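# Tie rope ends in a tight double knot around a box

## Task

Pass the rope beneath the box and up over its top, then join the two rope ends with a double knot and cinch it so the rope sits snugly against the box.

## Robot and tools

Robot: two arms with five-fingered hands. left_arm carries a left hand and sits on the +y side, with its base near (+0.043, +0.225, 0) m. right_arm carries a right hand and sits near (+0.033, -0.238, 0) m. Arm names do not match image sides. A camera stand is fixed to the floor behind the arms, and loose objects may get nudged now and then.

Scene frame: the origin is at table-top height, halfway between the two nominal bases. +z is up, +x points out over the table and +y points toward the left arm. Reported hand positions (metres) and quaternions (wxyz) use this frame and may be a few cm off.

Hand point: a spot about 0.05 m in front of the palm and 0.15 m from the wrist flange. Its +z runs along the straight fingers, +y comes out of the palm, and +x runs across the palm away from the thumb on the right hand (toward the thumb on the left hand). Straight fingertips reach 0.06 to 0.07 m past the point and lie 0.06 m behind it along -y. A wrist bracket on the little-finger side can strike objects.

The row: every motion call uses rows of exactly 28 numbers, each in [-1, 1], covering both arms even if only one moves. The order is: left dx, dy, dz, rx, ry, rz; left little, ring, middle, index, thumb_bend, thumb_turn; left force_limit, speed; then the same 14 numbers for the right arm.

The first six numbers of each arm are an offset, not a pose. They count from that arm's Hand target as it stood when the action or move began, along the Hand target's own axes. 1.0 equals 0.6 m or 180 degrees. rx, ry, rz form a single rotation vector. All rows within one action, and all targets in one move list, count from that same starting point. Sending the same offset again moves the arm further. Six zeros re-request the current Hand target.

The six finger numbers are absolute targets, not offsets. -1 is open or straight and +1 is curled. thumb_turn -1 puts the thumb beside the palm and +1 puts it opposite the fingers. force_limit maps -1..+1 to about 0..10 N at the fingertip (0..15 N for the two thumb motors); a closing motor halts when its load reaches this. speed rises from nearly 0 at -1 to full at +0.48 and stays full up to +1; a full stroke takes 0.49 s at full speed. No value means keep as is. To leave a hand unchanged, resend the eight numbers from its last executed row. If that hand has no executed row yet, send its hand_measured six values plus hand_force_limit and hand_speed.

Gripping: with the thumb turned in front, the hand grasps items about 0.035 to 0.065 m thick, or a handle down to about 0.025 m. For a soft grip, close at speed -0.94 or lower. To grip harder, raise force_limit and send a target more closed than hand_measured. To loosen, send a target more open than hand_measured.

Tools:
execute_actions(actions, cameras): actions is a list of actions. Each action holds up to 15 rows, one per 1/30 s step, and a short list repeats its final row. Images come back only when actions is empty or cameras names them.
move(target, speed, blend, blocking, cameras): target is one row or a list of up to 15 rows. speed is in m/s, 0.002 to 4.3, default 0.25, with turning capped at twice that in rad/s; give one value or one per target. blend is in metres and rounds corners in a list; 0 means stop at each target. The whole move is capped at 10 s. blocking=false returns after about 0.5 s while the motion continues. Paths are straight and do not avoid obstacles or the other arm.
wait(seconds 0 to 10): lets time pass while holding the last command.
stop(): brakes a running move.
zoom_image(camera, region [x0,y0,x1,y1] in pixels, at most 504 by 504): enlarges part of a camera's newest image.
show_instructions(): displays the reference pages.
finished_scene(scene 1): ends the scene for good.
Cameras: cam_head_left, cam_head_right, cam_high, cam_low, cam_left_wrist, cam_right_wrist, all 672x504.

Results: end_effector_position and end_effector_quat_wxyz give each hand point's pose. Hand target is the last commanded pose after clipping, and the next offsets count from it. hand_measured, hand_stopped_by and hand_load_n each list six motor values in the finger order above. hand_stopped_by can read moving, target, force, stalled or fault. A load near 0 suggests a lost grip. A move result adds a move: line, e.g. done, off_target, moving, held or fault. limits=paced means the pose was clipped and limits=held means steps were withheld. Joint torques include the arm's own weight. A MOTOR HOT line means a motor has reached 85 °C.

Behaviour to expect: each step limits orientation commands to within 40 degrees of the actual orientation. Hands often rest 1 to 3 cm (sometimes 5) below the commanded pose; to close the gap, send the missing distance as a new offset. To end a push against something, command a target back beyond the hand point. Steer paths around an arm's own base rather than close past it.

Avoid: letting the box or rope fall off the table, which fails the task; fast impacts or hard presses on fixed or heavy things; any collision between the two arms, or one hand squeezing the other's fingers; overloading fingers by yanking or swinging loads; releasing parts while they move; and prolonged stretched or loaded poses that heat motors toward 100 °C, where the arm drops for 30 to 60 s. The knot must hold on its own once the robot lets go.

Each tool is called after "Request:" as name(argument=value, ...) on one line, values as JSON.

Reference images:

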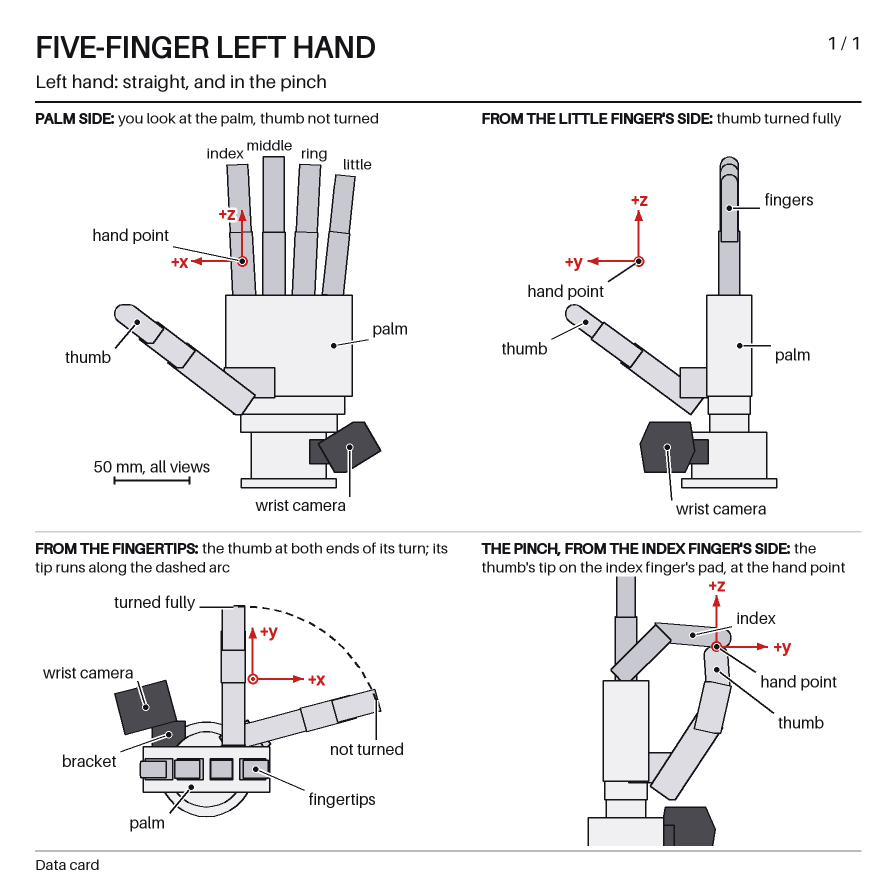

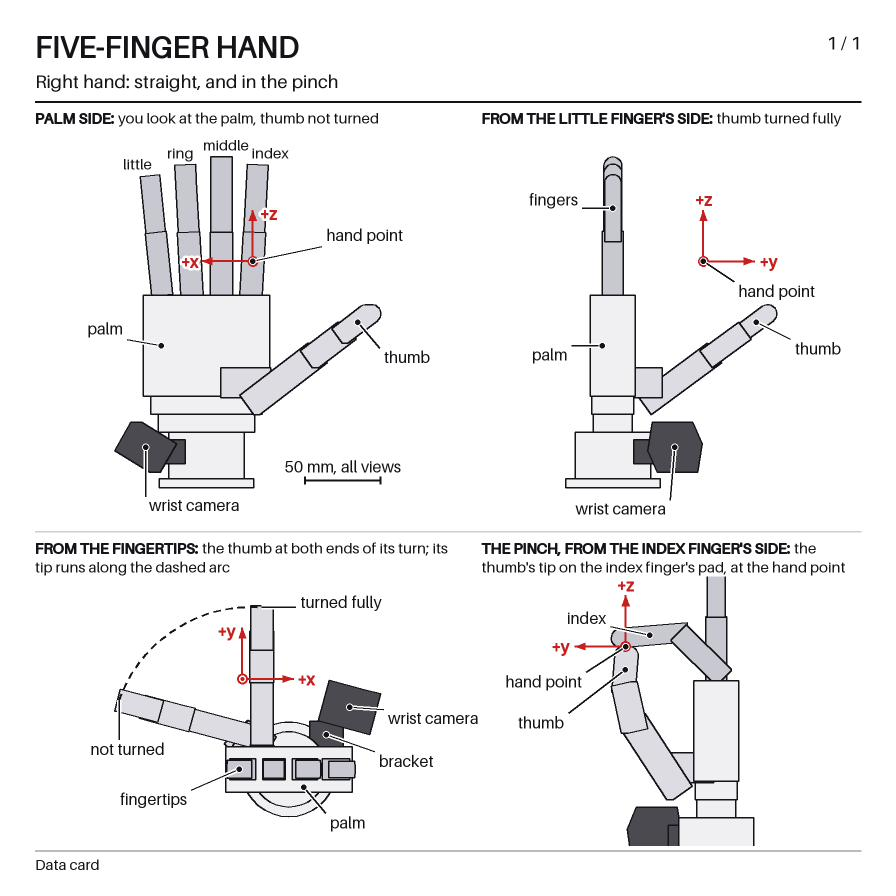

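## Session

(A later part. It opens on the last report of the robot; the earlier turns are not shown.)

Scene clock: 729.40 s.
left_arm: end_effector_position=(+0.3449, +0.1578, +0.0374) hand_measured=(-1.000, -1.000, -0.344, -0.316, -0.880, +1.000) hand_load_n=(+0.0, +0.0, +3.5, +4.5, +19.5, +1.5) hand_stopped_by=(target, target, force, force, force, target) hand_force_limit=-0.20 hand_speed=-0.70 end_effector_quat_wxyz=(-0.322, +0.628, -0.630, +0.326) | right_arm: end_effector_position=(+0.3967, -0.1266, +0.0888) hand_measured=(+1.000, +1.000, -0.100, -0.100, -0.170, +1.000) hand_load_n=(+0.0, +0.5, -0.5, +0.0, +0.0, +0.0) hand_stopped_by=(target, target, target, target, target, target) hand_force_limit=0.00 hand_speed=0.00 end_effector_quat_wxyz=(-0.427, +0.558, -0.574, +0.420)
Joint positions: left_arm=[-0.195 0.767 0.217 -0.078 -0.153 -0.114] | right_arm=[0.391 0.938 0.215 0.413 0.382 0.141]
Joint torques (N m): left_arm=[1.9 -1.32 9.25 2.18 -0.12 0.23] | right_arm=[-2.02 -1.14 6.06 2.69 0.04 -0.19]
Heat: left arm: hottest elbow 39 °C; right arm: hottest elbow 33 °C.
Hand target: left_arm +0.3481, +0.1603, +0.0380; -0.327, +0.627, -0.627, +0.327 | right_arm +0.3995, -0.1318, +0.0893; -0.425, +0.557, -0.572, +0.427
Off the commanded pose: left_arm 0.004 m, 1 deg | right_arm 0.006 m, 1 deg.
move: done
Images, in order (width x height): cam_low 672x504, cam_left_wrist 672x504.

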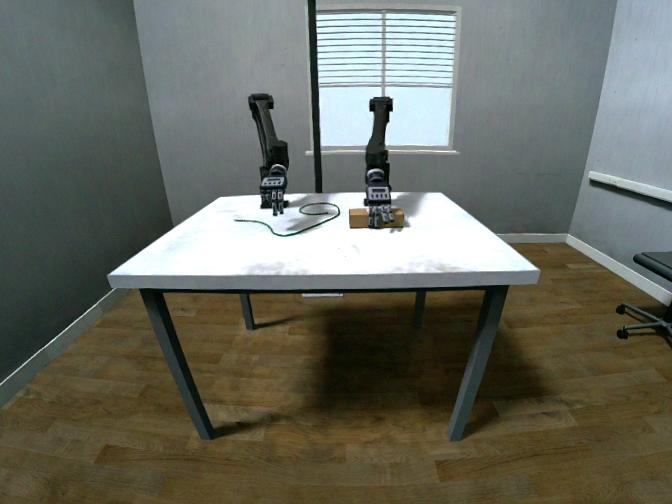

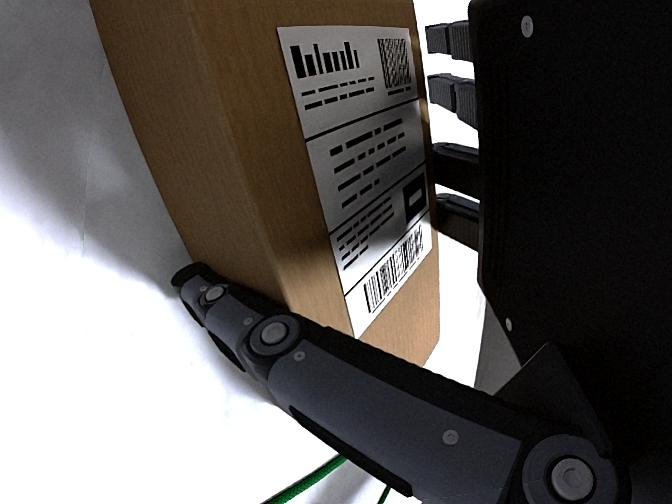

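Request:
move(target=[0, -0.082, -0.0573, 0, 0, 0, -1, -1, -0.2, -0.2, -0.6, 1, -0.2, -0.7, 0, 0, 0, 0, 0, 0, 1, 1, -0.1, -0.1, -0.17, 1, 0, 0], speed=0.06, cameras=["cam_low","cam_left_wrist","cam_high"])

Request:
zoom_image(camera="cam_low", region=[320, 150, 430, 240])

Scene clock: 735.17 s.
left_arm: end_effector_position=(+0.3211, +0.1625, +0.0525) hand_measured=(-1.000, -1.000, -0.344, -0.316, -0.880, +1.000) hand_load_n=(+0.0, +0.0, +3.5, +4.0, +19.5, +1.5) hand_stopped_by=(target, target, force, force, force, target) hand_force_limit=-0.20 hand_speed=-0.70 end_effector_quat_wxyz=(-0.302, +0.638, -0.644, +0.295) | right_arm: end_effector_position=(+0.3967, -0.1266, +0.0888) hand_measured=(+1.000, +1.000, -0.100, -0.100, -0.170, +1.000) hand_load_n=(+0.0, +0.0, +0.0, +0.0, +0.0, +0.0) hand_stopped_by=(target, target, target, target, target, target) hand_force_limit=0.00 hand_speed=0.00 end_effector_quat_wxyz=(-0.427, +0.558, -0.574, +0.420)
Joint positions: left_arm=[-0.195 0.643 0.268 -0.334 -0.153 -0.114] | right_arm=[0.391 0.938 0.215 0.413 0.382 0.141]
Joint torques (N m): left_arm=[1.85 -2.61 16.75 1.51 -0.2 0.23] | right_arm=[-2.08 -1.14 6.08 2.69 0.05 -0.19]
Heat: left arm: hottest elbow 39 °C; right arm: hottest elbow 33 °C.
Hand target: left_arm +0.3481, +0.1603, +0.0980; -0.327, +0.627, -0.627, +0.327 | right_arm +0.3995, -0.1318, +0.0893; -0.425, +0.557, -0.572, +0.427
Off the commanded pose: left_arm 0.053 m, 5 deg | right_arm 0.006 m, 1 deg.
move: off_target (left_arm)
Images, in order (width x height): cam_high 672x504, cam_low 672x504, cam_left_wrist 672x504.

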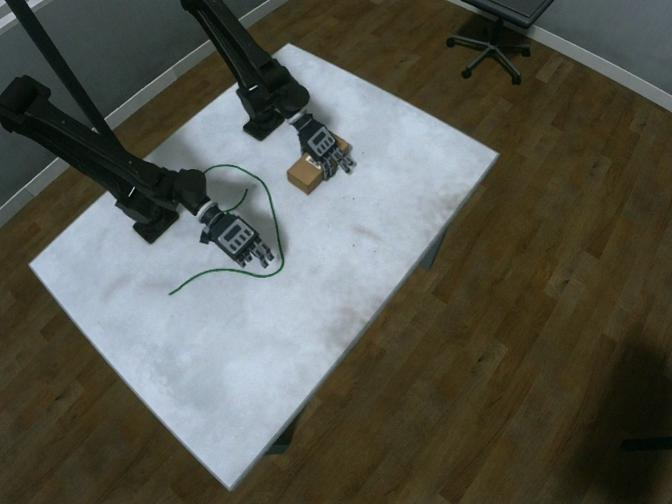

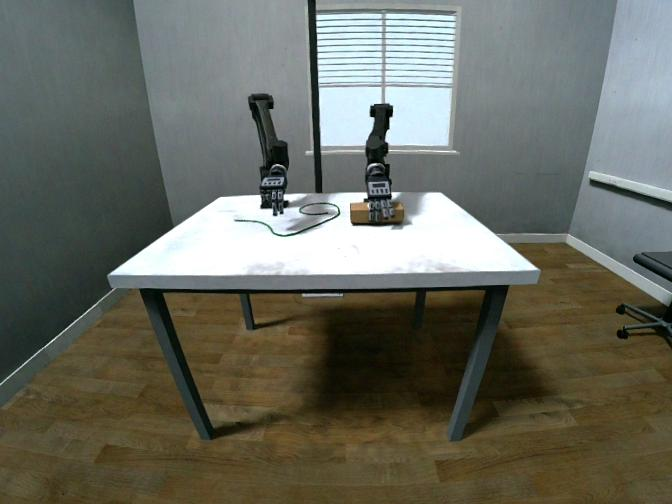

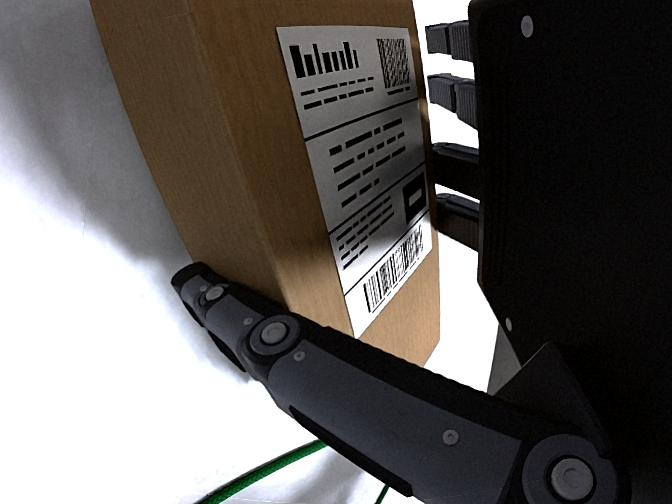

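Scaled by 4.582 from the camera's 672x504 image, which has a finer 960x720 frame.

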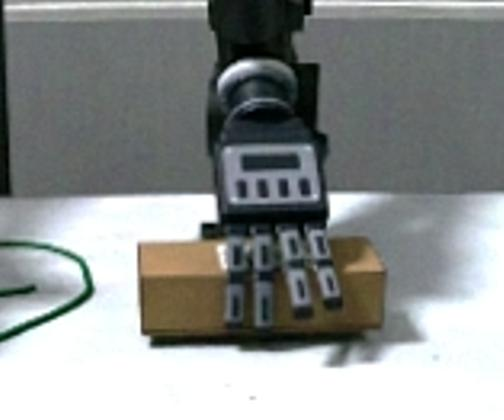

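Request:
move(target=[[0, -0.048, -0.0335, 0, 0, 0, -1, -1, -0.2, -0.2, -0.6, 1, -0.2, -0.7, 0, 0, 0, 0, 0, 0, 1, 1, -0.1, -0.1, -0.17, 1, 0, 0],[-0.0667, -0.239, 0.2396, 0, 0, 0, -1, -1, -0.2, -0.2, -0.6, 1, -0.2, -0.7, 0, 0, 0, 0, 0, 0, 1, 1, -0.1, -0.1, -0.17, 1, 0, 0]], speed=0.08, cameras=["cam_low","cam_left_wrist","cam_high"])

Scene clock: 766.80 s.
left_arm: end_effector_position=(+0.5096, +0.1938, +0.0932) hand_measured=(-1.000, -1.000, -0.344, -0.316, -0.880, +1.000) hand_load_n=(+0.0, +0.0, +3.5, +4.5, +19.5, +1.5) hand_stopped_by=(target, target, force, force, force, target) hand_force_limit=-0.20 hand_speed=-0.70 end_effector_quat_wxyz=(-0.293, +0.641, -0.644, +0.297) | right_arm: end_effector_position=(+0.3967, -0.1266, +0.0888) hand_measured=(+1.000, +1.000, -0.100, -0.100, -0.170, +1.000) hand_load_n=(+0.5, +0.0, +0.0, +0.0, +0.0, +0.0) hand_stopped_by=(target, target, target, target, target, target) hand_force_limit=0.00 hand_speed=0.00 end_effector_quat_wxyz=(-0.427, +0.558, -0.574, +0.420)
Joint positions: left_arm=[0.003 1.274 0.727 -0.163 0.01 0.003] | right_arm=[0.391 0.938 0.215 0.413 0.382 0.141]
Joint torques (N m): left_arm=[2.32 -9.41 15.69 2.48 0.05 0.24] | right_arm=[-2.02 -1.14 6.06 2.67 0.05 -0.19]
Heat: left arm: hottest elbow 44 °C; right arm: hottest elbow 33 °C.
Hand target: left_arm +0.5480, +0.2001, +0.1332; -0.327, +0.627, -0.627, +0.327 | right_arm +0.3995, -0.1318, +0.0893; -0.425, +0.557, -0.572, +0.427
Off the commanded pose: left_arm 0.056 m, 6 deg | right_arm 0.006 m, 1 deg.
move: off_target (left_arm)
Images, in order (width x height): cam_high 672x504, cam_low 672x504, cam_left_wrist 672x504.

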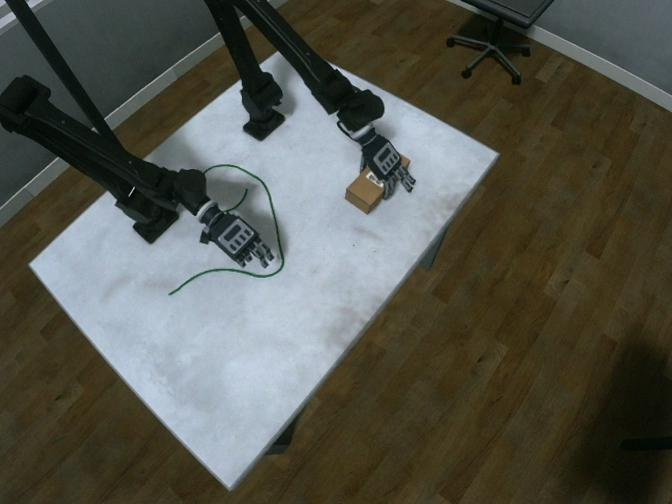

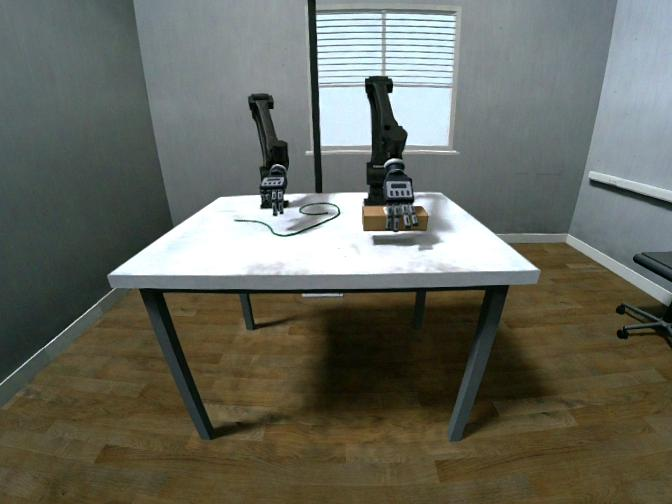

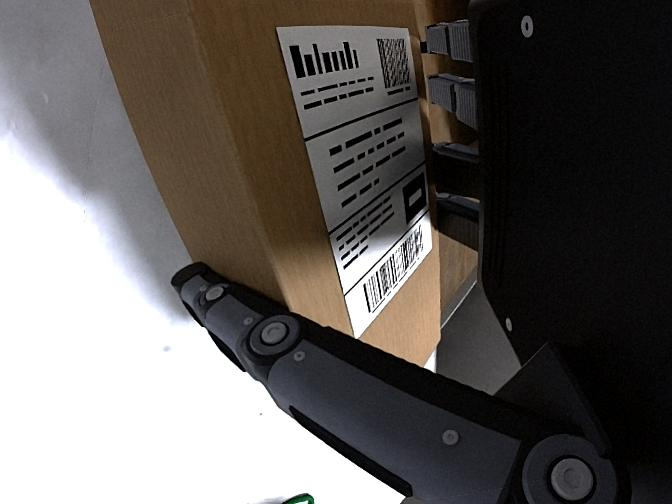

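Request:
move(target=[0, 0.116, 0.0813, 0, 0, 0, -1, -1, -0.2, -0.2, -0.6, 1, -0.2, -0.7, 0, 0, 0, 0, 0, 0, 1, 1, -0.1, -0.1, -0.17, 1, 0, 0], speed=0.05, cameras=["cam_low","cam_left_wrist","cam_high"])

Request:
zoom_image(camera="cam_low", region=[340, 160, 450, 250])

Scene clock: 774.23 s.
left_arm: end_effector_position=(+0.5401, +0.1939, +0.0422) hand_measured=(-1.000, -1.000, -0.344, -0.316, -0.880, +1.000) hand_load_n=(+0.0, +0.0, +3.5, +4.5, +19.5, +1.0) hand_stopped_by=(target, target, force, force, force, target) hand_force_limit=-0.20 hand_speed=-0.70 end_effector_quat_wxyz=(-0.315, +0.629, -0.634, +0.319) | right_arm: end_effector_position=(+0.3967, -0.1266, +0.0888) hand_measured=(+1.000, +1.000, -0.100, -0.100, -0.170, +1.000) hand_load_n=(+0.0, +0.0, +0.0, +0.0, +0.5, +0.0) hand_stopped_by=(target, target, target, target, target, target) hand_force_limit=0.00 hand_speed=0.00 end_effector_quat_wxyz=(-0.427, +0.558, -0.574, +0.420)
Joint positions: left_arm=[0.003 1.445 0.682 0.124 0.011 0.006] | right_arm=[0.391 0.938 0.215 0.413 0.382 0.141]
Joint torques (N m): left_arm=[2.26 -10.29 8.47 2.52 0.05 0.21] | right_arm=[-2.02 -1.14 6.06 2.69 0.05 -0.19]
Heat: left arm: hottest elbow 44 °C; right arm: hottest elbow 33 °C.
Hand target: left_arm +0.5482, +0.2001, +0.0483; -0.327, +0.627, -0.627, +0.327 | right_arm +0.3995, -0.1318, +0.0893; -0.425, +0.557, -0.572, +0.427
Off the commanded pose: left_arm 0.012 m, 2 deg | right_arm 0.006 m, 1 deg.
move: off_target (left_arm)
Images, in order (width x height): cam_high 672x504, cam_low 672x504, cam_left_wrist 672x504.

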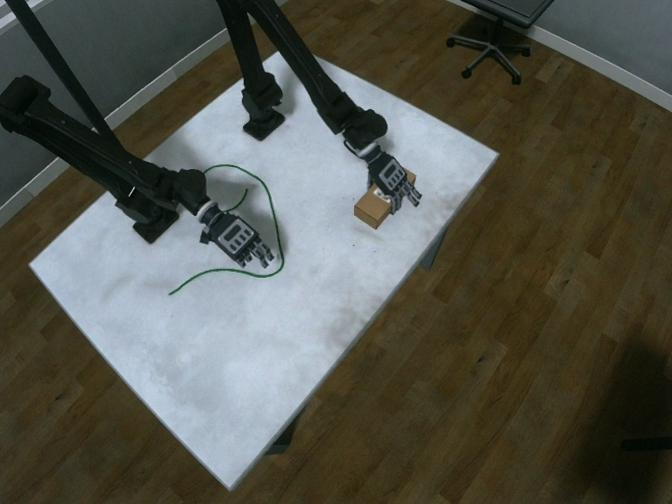

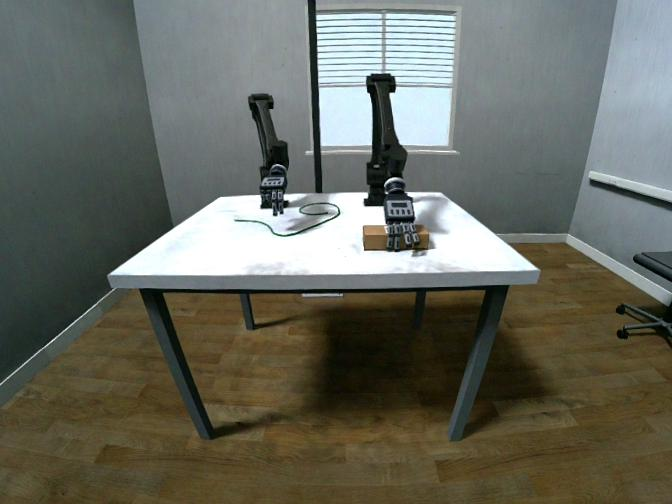

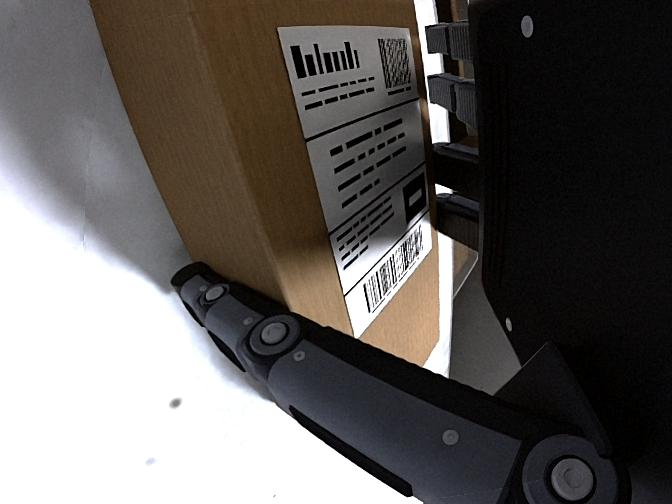

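Scaled by 4.582 from the camera's 672x504 image, which has a finer 960x720 frame.

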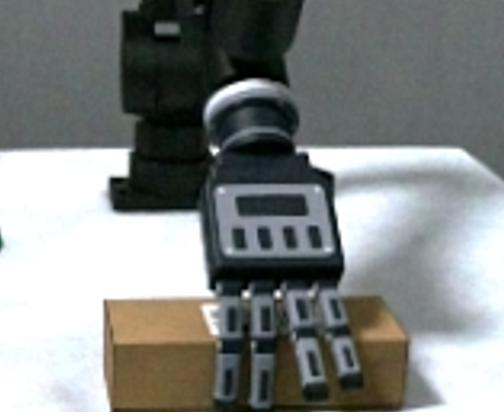

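Request:
move(target=[[0, 0.0095, 0.0067, 0, 0, 0, -1, -1, -0.2, -0.2, -0.6, 1, -0.2, -0.7, 0, 0, 0, 0, 0, 0, 1, 1, -0.1, -0.1, -0.17, 1, 0, 0],[0, 0.0095, 0.0067, 0, 0, 0, -1, -1, -0.8, -0.8, -1, 1, -0.2, -0.3, 0, 0, 0, 0, 0, 0, 1, 1, -0.1, -0.1, -0.17, 1, 0, 0],[0, -0.127, -0.0889, 0, 0, 0, -1, -1, -0.8, -0.8, -1, 1, -0.2, -0.3, 0, 0, 0, 0, 0, 0, 1, 1, -0.1, -0.1, -0.17, 1, 0, 0]], speed=0.06, cameras=["cam_low","cam_left_wrist","cam_high","cam_head_left"])

Scene clock: 786.83 s.
left_arm: end_effector_position=(+0.5290, +0.1938, +0.1118) hand_measured=(-1.000, -1.000, -0.800, -0.800, -1.000, +1.000) hand_load_n=(+0.0, +0.0, +0.0, +0.0, +0.0, +0.0) hand_stopped_by=(target, target, target, target, target, target) hand_force_limit=-0.20 hand_speed=-0.30 end_effector_quat_wxyz=(-0.308, +0.633, -0.638, +0.312) | right_arm: end_effector_position=(+0.3967, -0.1266, +0.0888) hand_measured=(+1.000, +1.000, -0.100, -0.100, -0.170, +1.000) hand_load_n=(+0.0, +0.0, +0.0, +0.0, +0.5, +0.0) hand_stopped_by=(target, target, target, target, target, target) hand_force_limit=0.00 hand_speed=0.00 end_effector_quat_wxyz=(-0.427, +0.558, -0.574, +0.420)
Joint positions: left_arm=[0.003 1.282 0.766 -0.146 0.011 0.006] | right_arm=[0.391 0.938 0.215 0.413 0.382 0.141]
Joint torques (N m): left_arm=[2.26 -10.46 14.01 1.2 0.02 0.2] | right_arm=[-2.08 -1.14 6.08 2.67 0.04 -0.19]
Heat: left arm: hottest elbow 42 °C; right arm: hottest elbow 33 °C.
Hand target: left_arm +0.5481, +0.2001, +0.1413; -0.327, +0.627, -0.627, +0.327 | right_arm +0.3995, -0.1318, +0.0893; -0.425, +0.557, -0.572, +0.427
Off the commanded pose: left_arm 0.036 m, 3 deg | right_arm 0.006 m, 1 deg.
move: off_target (left_arm)
Images, in order (width x height): cam_head_left 672x504, cam_high 672x504, cam_low 672x504, cam_left_wrist 672x504.

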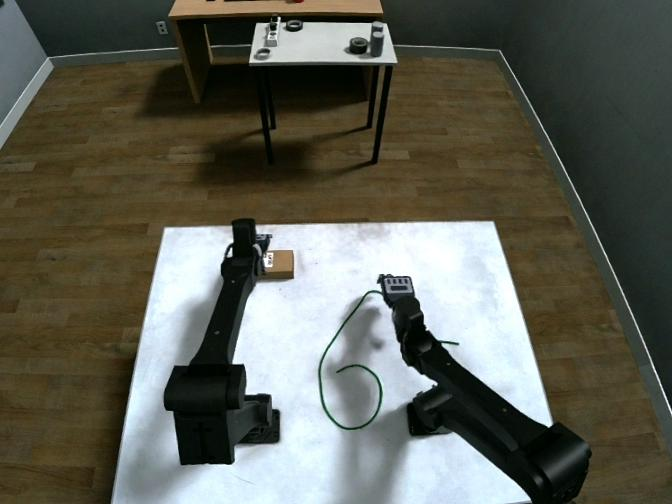

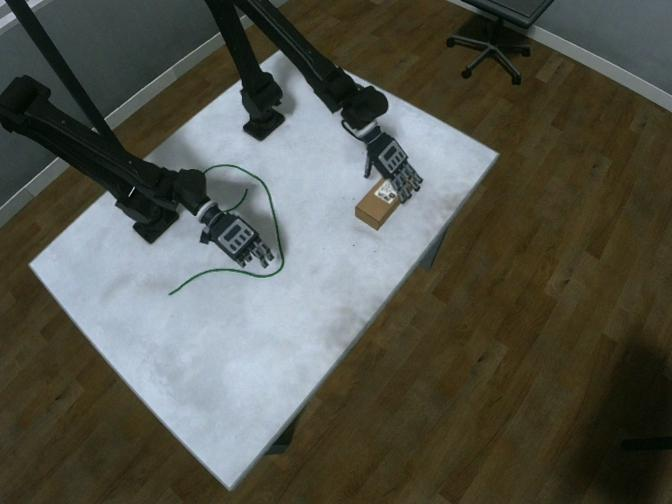

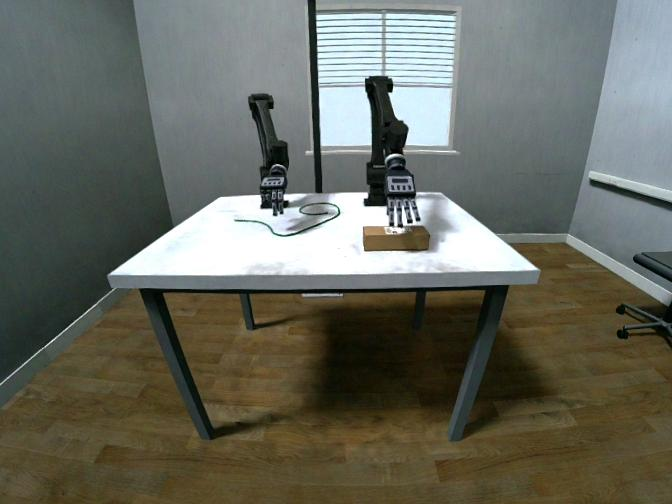

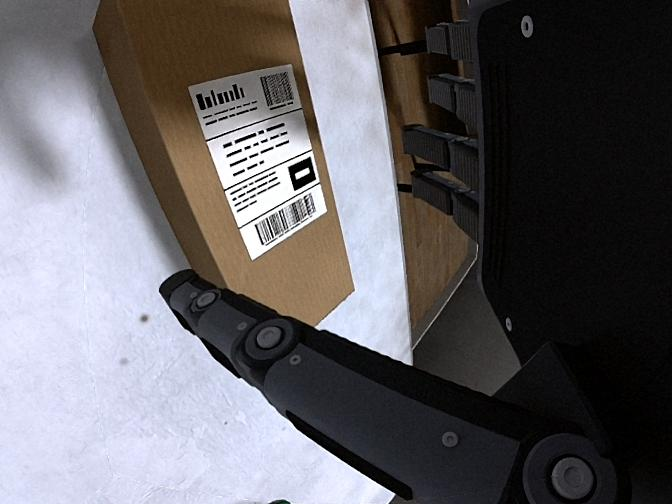

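Request:
move(target=[-0.0833, 0.128, -0.415, 0, 0, 0, -1, -1, -1, -1, -0.17, 1, 0, 0, 0.1383, 0.035, -0.0672, 0, 0.2242, 0.0643, 1, 1, -0.1, -0.1, -0.17, 1, 0, 0], speed=0.2, cameras=["cam_head_left","cam_high","cam_right_wrist"])

Scene clock: 831.90 s.
left_arm: end_effector_position=(+0.3007, +0.2465, +0.2133) hand_measured=(-1.000, -1.000, -1.000, -1.000, -0.170, +1.000) hand_load_n=(+0.0, +0.0, -0.5, +0.0, +0.0, +0.0) hand_stopped_by=(target, target, target, target, target, target) hand_force_limit=0.00 hand_speed=0.00 end_effector_quat_wxyz=(-0.319, +0.628, -0.629, +0.328) | right_arm: end_effector_position=(+0.3398, -0.2271, +0.0643) hand_measured=(+1.000, +1.000, -0.100, -0.100, -0.170, +1.000) hand_load_n=(+0.0, +0.0, +0.0, +0.0, +0.0, +0.0) hand_stopped_by=(target, target, target, target, target, target) hand_force_limit=0.00 hand_speed=0.00 end_effector_quat_wxyz=(+0.224, -0.326, +0.733, -0.553)
Joint positions: left_arm=[0.388 0.449 0.618 -0.83 0.324 0.23] | right_arm=[0.573 0.943 0.268 -0.251 1.202 0.859]
Joint torques (N m): left_arm=[2.26 -0.32 11.99 1.22 0.23 0.25] | right_arm=[0.73 -0.73 8.76 0.54 0.82 0.13]
Heat: left arm: hottest elbow 41 °C; right arm: hottest elbow 33 °C.
Hand target: left_arm +0.3000, +0.2501, +0.2209; -0.327, +0.627, -0.627, +0.327 | right_arm +0.3534, -0.2139, +0.0793; +0.242, -0.316, +0.735, -0.549
Off the commanded pose: left_arm 0.008 m, 1 deg | right_arm 0.024 m, 2 deg.
move: off_target (right_arm)
Images, in order (width x height): cam_head_left 672x504, cam_high 672x504, cam_right_wrist 672x504.

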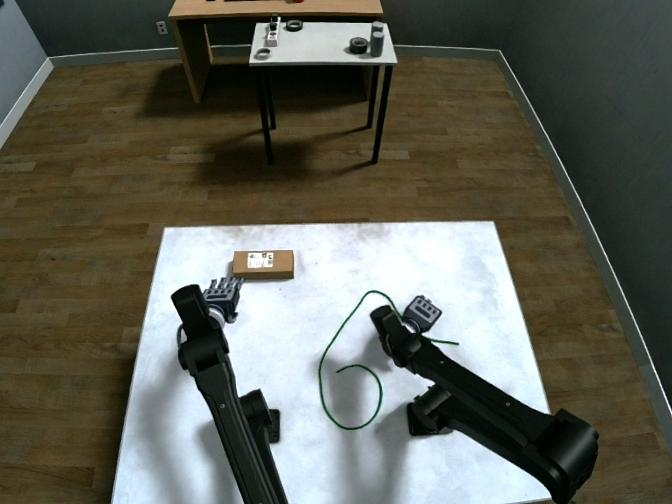

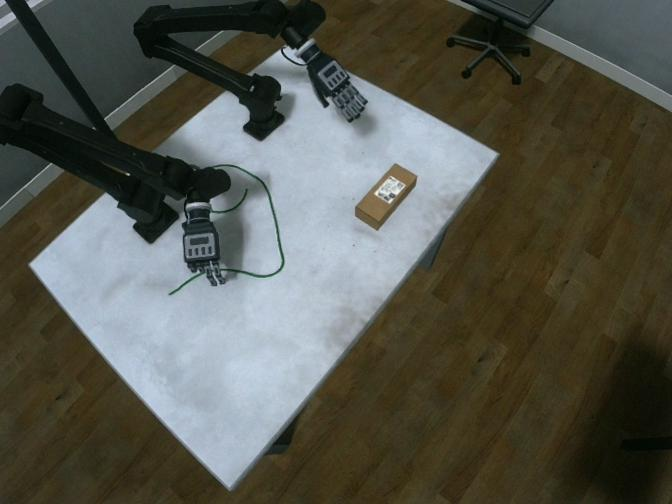

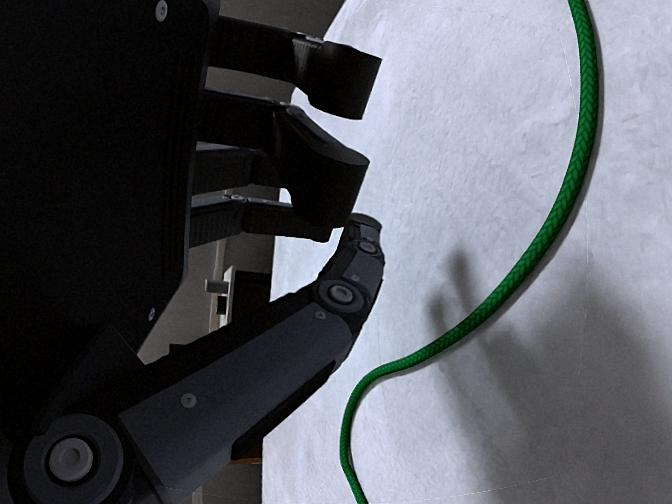

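Request:
move(target=[0, 0, 0, 0, 0, 0, -1, -1, -1, -1, -0.17, 1, 0, 0, 0.0078, 0.0805, -0.0428, 0, 0, 0, 1, 1, -0.1, -0.1, -0.17, 1, 0, 0], speed=0.08, cameras=["cam_high","cam_right_wrist"])

Request:
zoom_image(camera="cam_high", region=[150, 190, 260, 300])

Scene clock: 847.13 s.
left_arm: end_effector_position=(+0.3007, +0.2466, +0.2133) hand_measured=(-1.000, -1.000, -1.000, -1.000, -0.170, +1.000) hand_load_n=(+0.0, +0.0, +0.0, +0.0, +0.0, +0.5) hand_stopped_by=(target, target, target, target, target, target) hand_force_limit=0.00 hand_speed=0.00 end_effector_quat_wxyz=(-0.319, +0.628, -0.629, +0.327) | right_arm: end_effector_position=(+0.3120, -0.2053, +0.0306) hand_measured=(+1.000, +1.000, -0.100, -0.100, -0.170, +1.000) hand_load_n=(+0.0, +0.0, +0.0, +0.0, +0.0, +0.0) hand_stopped_by=(target, target, target, target, target, target) hand_force_limit=0.00 hand_speed=0.00 end_effector_quat_wxyz=(+0.226, -0.324, +0.733, -0.553)
Joint positions: left_arm=[0.388 0.449 0.618 -0.83 0.324 0.23] | right_arm=[0.754 1.128 0.288 -0.569 1.278 1.375]
Joint torques (N m): left_arm=[2.26 -0.26 11.99 1.24 0.23 0.25] | right_arm=[0.73 -1.44 7.08 -0.05 0.99 0.11]
Heat: left arm: hottest elbow 40 °C; right arm: hottest elbow 33 °C.
Hand target: left_arm +0.3000, +0.2502, +0.2209; -0.327, +0.627, -0.627, +0.327 | right_arm +0.3225, -0.1910, +0.0401; +0.242, -0.316, +0.735, -0.549
Off the commanded pose: left_arm 0.008 m, 1 deg | right_arm 0.020 m, 2 deg.
move: off_target (right_arm)
Images, in order (width x height): cam_high 672x504, cam_right_wrist 672x504.

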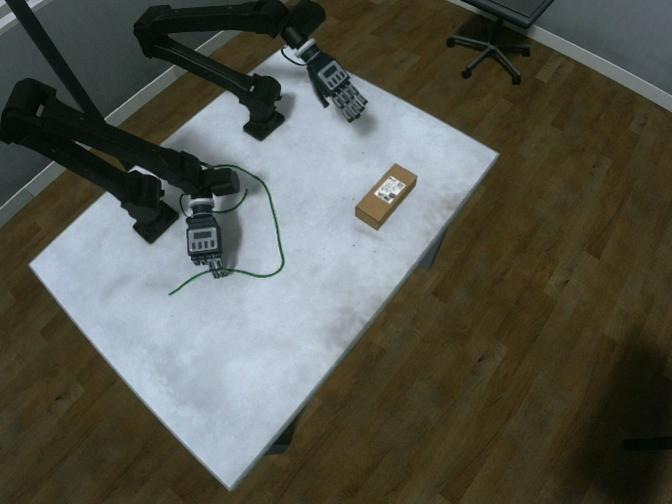

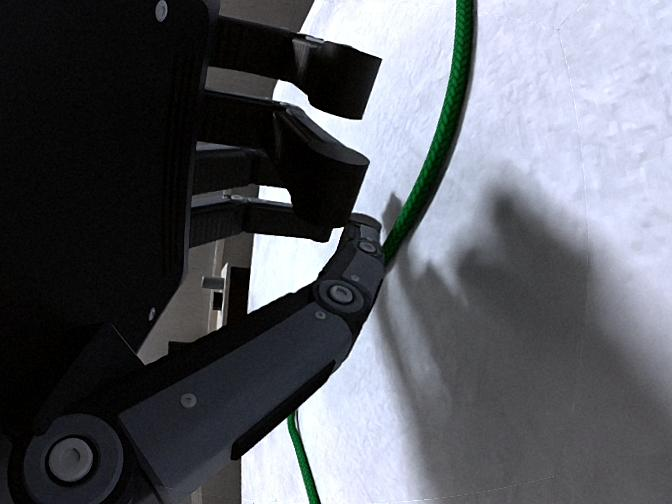

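Scaled by 4.582 from the camera's 672x504 image, which has a finer 960x720 frame.

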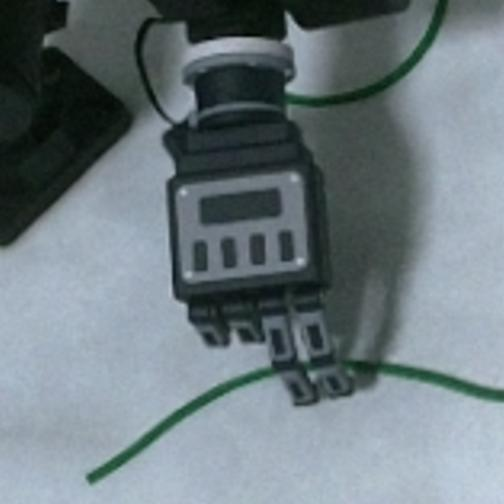

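Request:
move(target=[0, 0, 0, 0, 0, 0, -1, -1, -1, -1, -0.17, 1, 0, 0, 0, 0.0385, 0.011, 0, 0, 0, 1, 1, -0.1, -0.1, -0.17, 1, 0, 0], speed=0.04, cameras=["cam_high","cam_right_wrist"])

Request:
zoom_image(camera="cam_right_wrist", region=[250, 130, 500, 330])

Scene clock: 855.63 s.
left_arm: end_effector_position=(+0.3007, +0.2466, +0.2133) hand_measured=(-1.000, -1.000, -1.000, -1.000, -0.170, +1.000) hand_load_n=(+0.0, +0.0, +0.0, -0.5, +0.5, +0.0) hand_stopped_by=(target, target, target, target, target, target) hand_force_limit=0.00 hand_speed=0.00 end_effector_quat_wxyz=(-0.319, +0.628, -0.629, +0.327) | right_arm: end_effector_position=(+0.3180, -0.1994, +0.0149) hand_measured=(+1.000, +1.000, -0.100, -0.100, -0.170, +1.000) hand_load_n=(+0.0, +0.0, +0.0, +0.0, +0.0, +0.0) hand_stopped_by=(target, target, target, target, target, target) hand_force_limit=0.00 hand_speed=0.00 end_effector_quat_wxyz=(+0.230, -0.320, +0.733, -0.554)
Joint positions: left_arm=[0.388 0.449 0.618 -0.83 0.324 0.23] | right_arm=[0.758 1.234 0.288 -0.472 1.284 1.393]
Joint torques (N m): left_arm=[2.32 -0.32 11.97 1.22 0.22 0.25] | right_arm=[0.5 -2.08 4.79 0.99 0.77 0.08]
Heat: left arm: hottest elbow 40 °C; right arm: hottest elbow 34 °C.
Hand target: left_arm +0.3000, +0.2502, +0.2209; -0.327, +0.627, -0.627, +0.327 | right_arm +0.3226, -0.1908, +0.0161; +0.242, -0.316, +0.735, -0.549
Off the commanded pose: left_arm 0.008 m, 1 deg | right_arm 0.010 m, 2 deg.
move: done
Images, in order (width x height): cam_high 672x504, cam_right_wrist 672x504.

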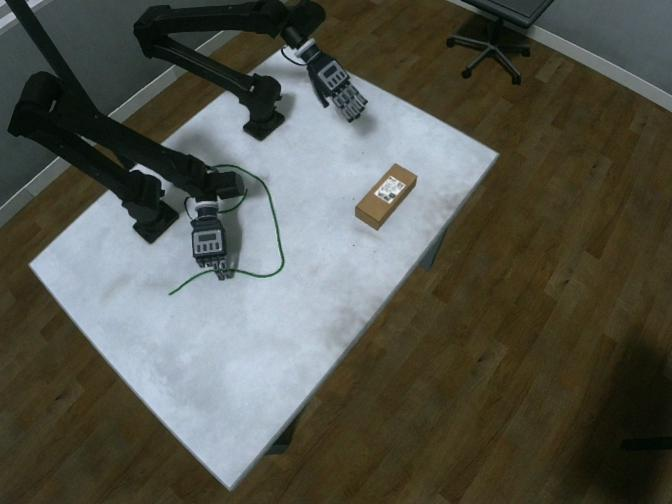

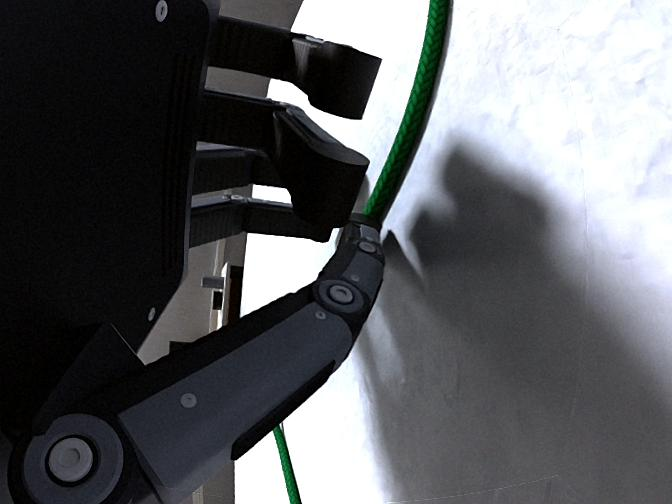

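Scaled by 2.016 from the camera's 672x504 image, which has a finer 960x720 frame.

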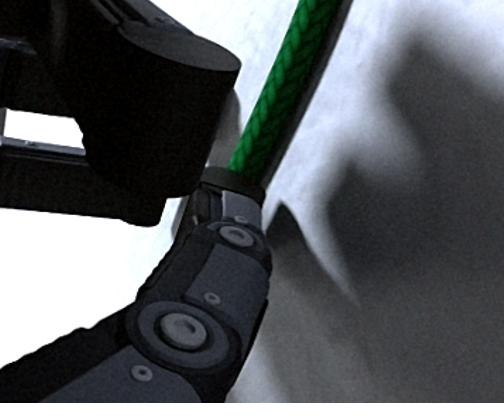

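Request:
move(target=[[0, 0, 0, 0, 0, 0, -1, -1, -1, -1, -0.17, 1, 0, 0, 0, 0.0224, 0.0064, 0, 0, 0, 1, 1, -0.1, -0.1, -0.17, 1, 0, 0],[0, 0, 0, 0, 0, 0, -1, -1, -1, -1, -0.17, 1, 0, 0, 0, 0.0224, 0.0064, 0, 0, 0, 1, 1, 0.35, 0.35, -0.17, 1, 0, -0.5]], speed=0.04, cameras=["cam_high","cam_right_wrist"])

Request:
zoom_image(camera="cam_right_wrist", region=[250, 130, 500, 330])

Scene clock: 865.90 s.
left_arm: end_effector_position=(+0.3007, +0.2466, +0.2133) hand_measured=(-1.000, -1.000, -1.000, -1.000, -0.170, +1.000) hand_load_n=(+0.0, +0.0, +0.0, +0.0, +0.5, +0.0) hand_stopped_by=(target, target, target, target, target, target) hand_force_limit=0.00 hand_speed=0.00 end_effector_quat_wxyz=(-0.319, +0.628, -0.629, +0.327) | right_arm: end_effector_position=(+0.3249, -0.1983, +0.0132) hand_measured=(+1.000, +1.000, -0.060, +0.306, -0.172, +1.000) hand_load_n=(+0.0, +0.0, +0.5, +8.5, +5.0, -7.5) hand_stopped_by=(target, target, force, force, target, target) hand_force_limit=0.00 hand_speed=-0.50 end_effector_quat_wxyz=(+0.240, -0.309, +0.726, -0.566)
Joint positions: left_arm=[0.388 0.449 0.618 -0.83 0.324 0.23] | right_arm=[0.759 1.286 0.288 -0.403 1.32 1.393]
Joint torques (N m): left_arm=[2.26 -0.32 11.97 1.22 0.22 0.25] | right_arm=[0.56 -1.44 3.66 1.24 -0.69 0.11]
Heat: left arm: hottest elbow 40 °C; right arm: hottest elbow 33 °C.
Hand target: left_arm +0.3000, +0.2502, +0.2209; -0.327, +0.627, -0.627, +0.327 | right_arm +0.3226, -0.1906, +0.0021; +0.242, -0.317, +0.735, -0.549
Off the commanded pose: left_arm 0.008 m, 1 deg | right_arm 0.014 m, 2 deg.
move: off_target (right_arm); target 2's new numbers were sent with right_arm's hand 0.013 m and 2 deg from that target
Images, in order (width x height): cam_high 672x504, cam_right_wrist 672x504.

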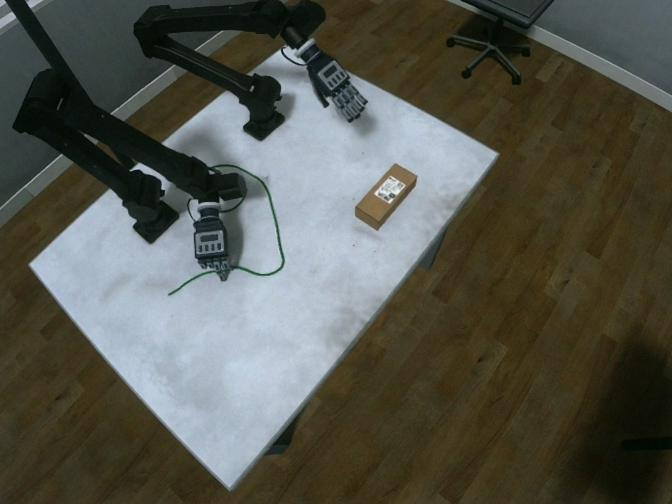

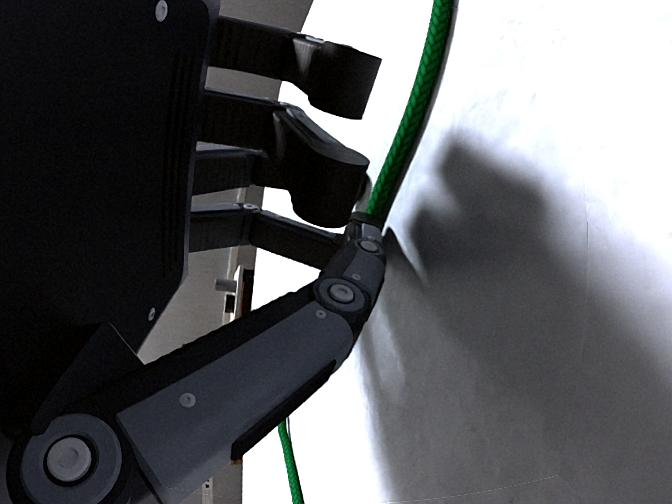

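Scaled by 2.016 from the camera's 672x504 image, which has a finer 960x720 frame.

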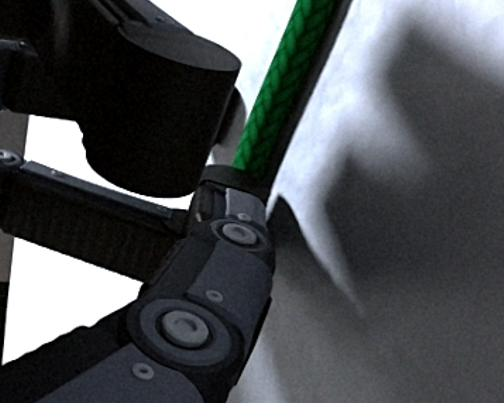

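Request:
move(target=[[0, 0, 0, 0, 0, 0, -1, -1, -1, -1, -0.17, 1, 0, 0, 0, -0.0192, -0.0055, 0, 0, 0, 1, 1, 0.36, 0.35, -0.17, 1, 0, -0.5],[0, 0, 0, 0, 0, 0, -1, -1, -1, -1, -0.17, 1, 0, 0, 0, -0.1, -0.0287, 0, 0, 0, 1, 1, 0.36, 0.35, -0.17, 1, 0, -0.5]], speed=0.05, cameras=["cam_high","cam_right_wrist","cam_low"])

Request:
zoom_image(camera="cam_high", region=[150, 190, 290, 310])

Scene clock: 875.23 s.
left_arm: end_effector_position=(+0.3007, +0.2466, +0.2133) hand_measured=(-1.000, -1.000, -1.000, -1.000, -0.170, +1.000) hand_load_n=(+0.0, +0.0, +0.0, +0.0, +0.0, +0.0) hand_stopped_by=(target, target, target, target, target, target) hand_force_limit=0.00 hand_speed=0.00 end_effector_quat_wxyz=(-0.319, +0.628, -0.629, +0.327) | right_arm: end_effector_position=(+0.3121, -0.2048, +0.0519) hand_measured=(+1.000, +1.000, -0.022, +0.306, -0.172, +1.000) hand_load_n=(+0.0, +0.0, +0.0, +4.5, +3.5, -7.0) hand_stopped_by=(target, target, force, force, target, target) hand_force_limit=0.00 hand_speed=-0.50 end_effector_quat_wxyz=(+0.227, -0.323, +0.732, -0.556)
Joint positions: left_arm=[0.388 0.449 0.618 -0.83 0.324 0.23] | right_arm=[0.759 1.053 0.321 -0.692 1.284 1.389]
Joint torques (N m): left_arm=[2.26 -0.32 11.99 1.24 0.23 0.25] | right_arm=[0.21 -1.96 7.79 -0.06 0.75 0]
Heat: left arm: hottest elbow 39 °C; right arm: hottest elbow 33 °C.
Hand target: left_arm +0.3000, +0.2502, +0.2209; -0.327, +0.627, -0.627, +0.327 | right_arm +0.3225, -0.1911, +0.0647; +0.242, -0.316, +0.735, -0.549
Off the commanded pose: left_arm 0.008 m, 1 deg | right_arm 0.021 m, 2 deg.
move: off_target (right_arm)
Images, in order (width x height): cam_high 672x504, cam_low 672x504, cam_right_wrist 672x504.

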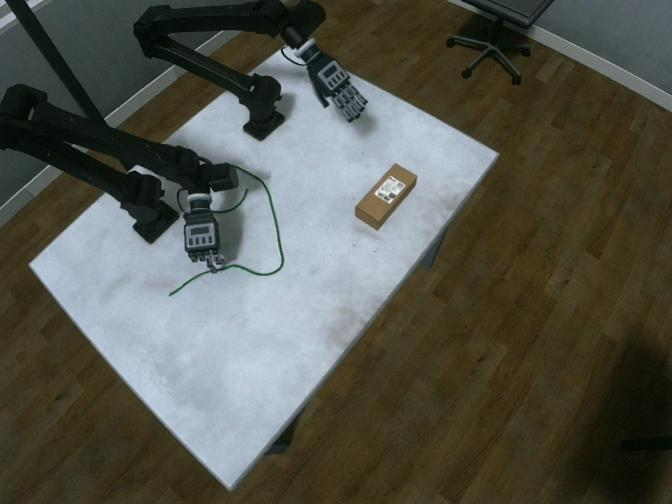

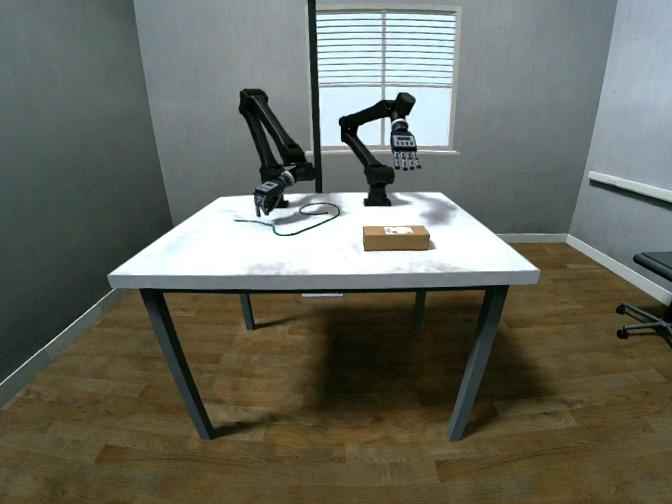

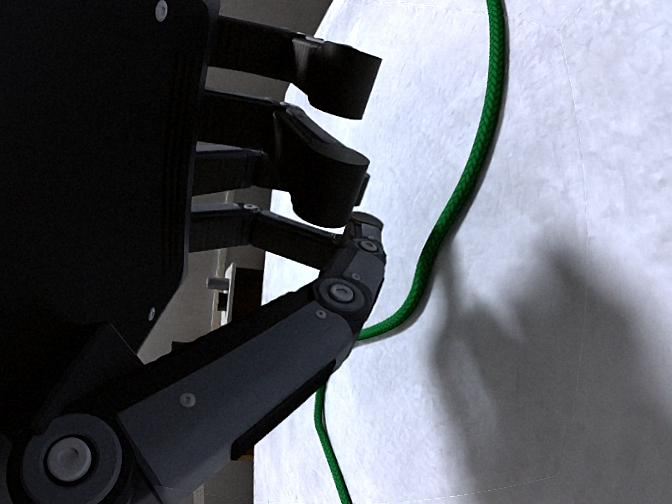

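Scaled by 3.600 from the camera's 672x504 image, which has a finer 960x720 frame.

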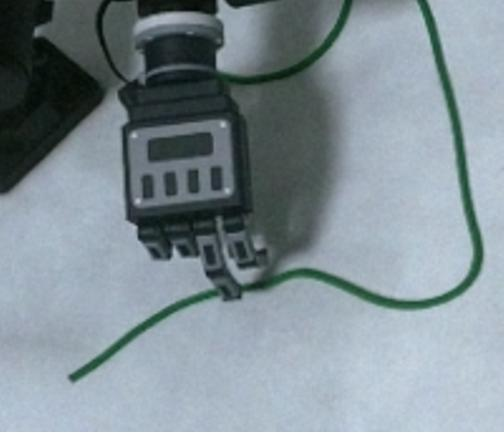

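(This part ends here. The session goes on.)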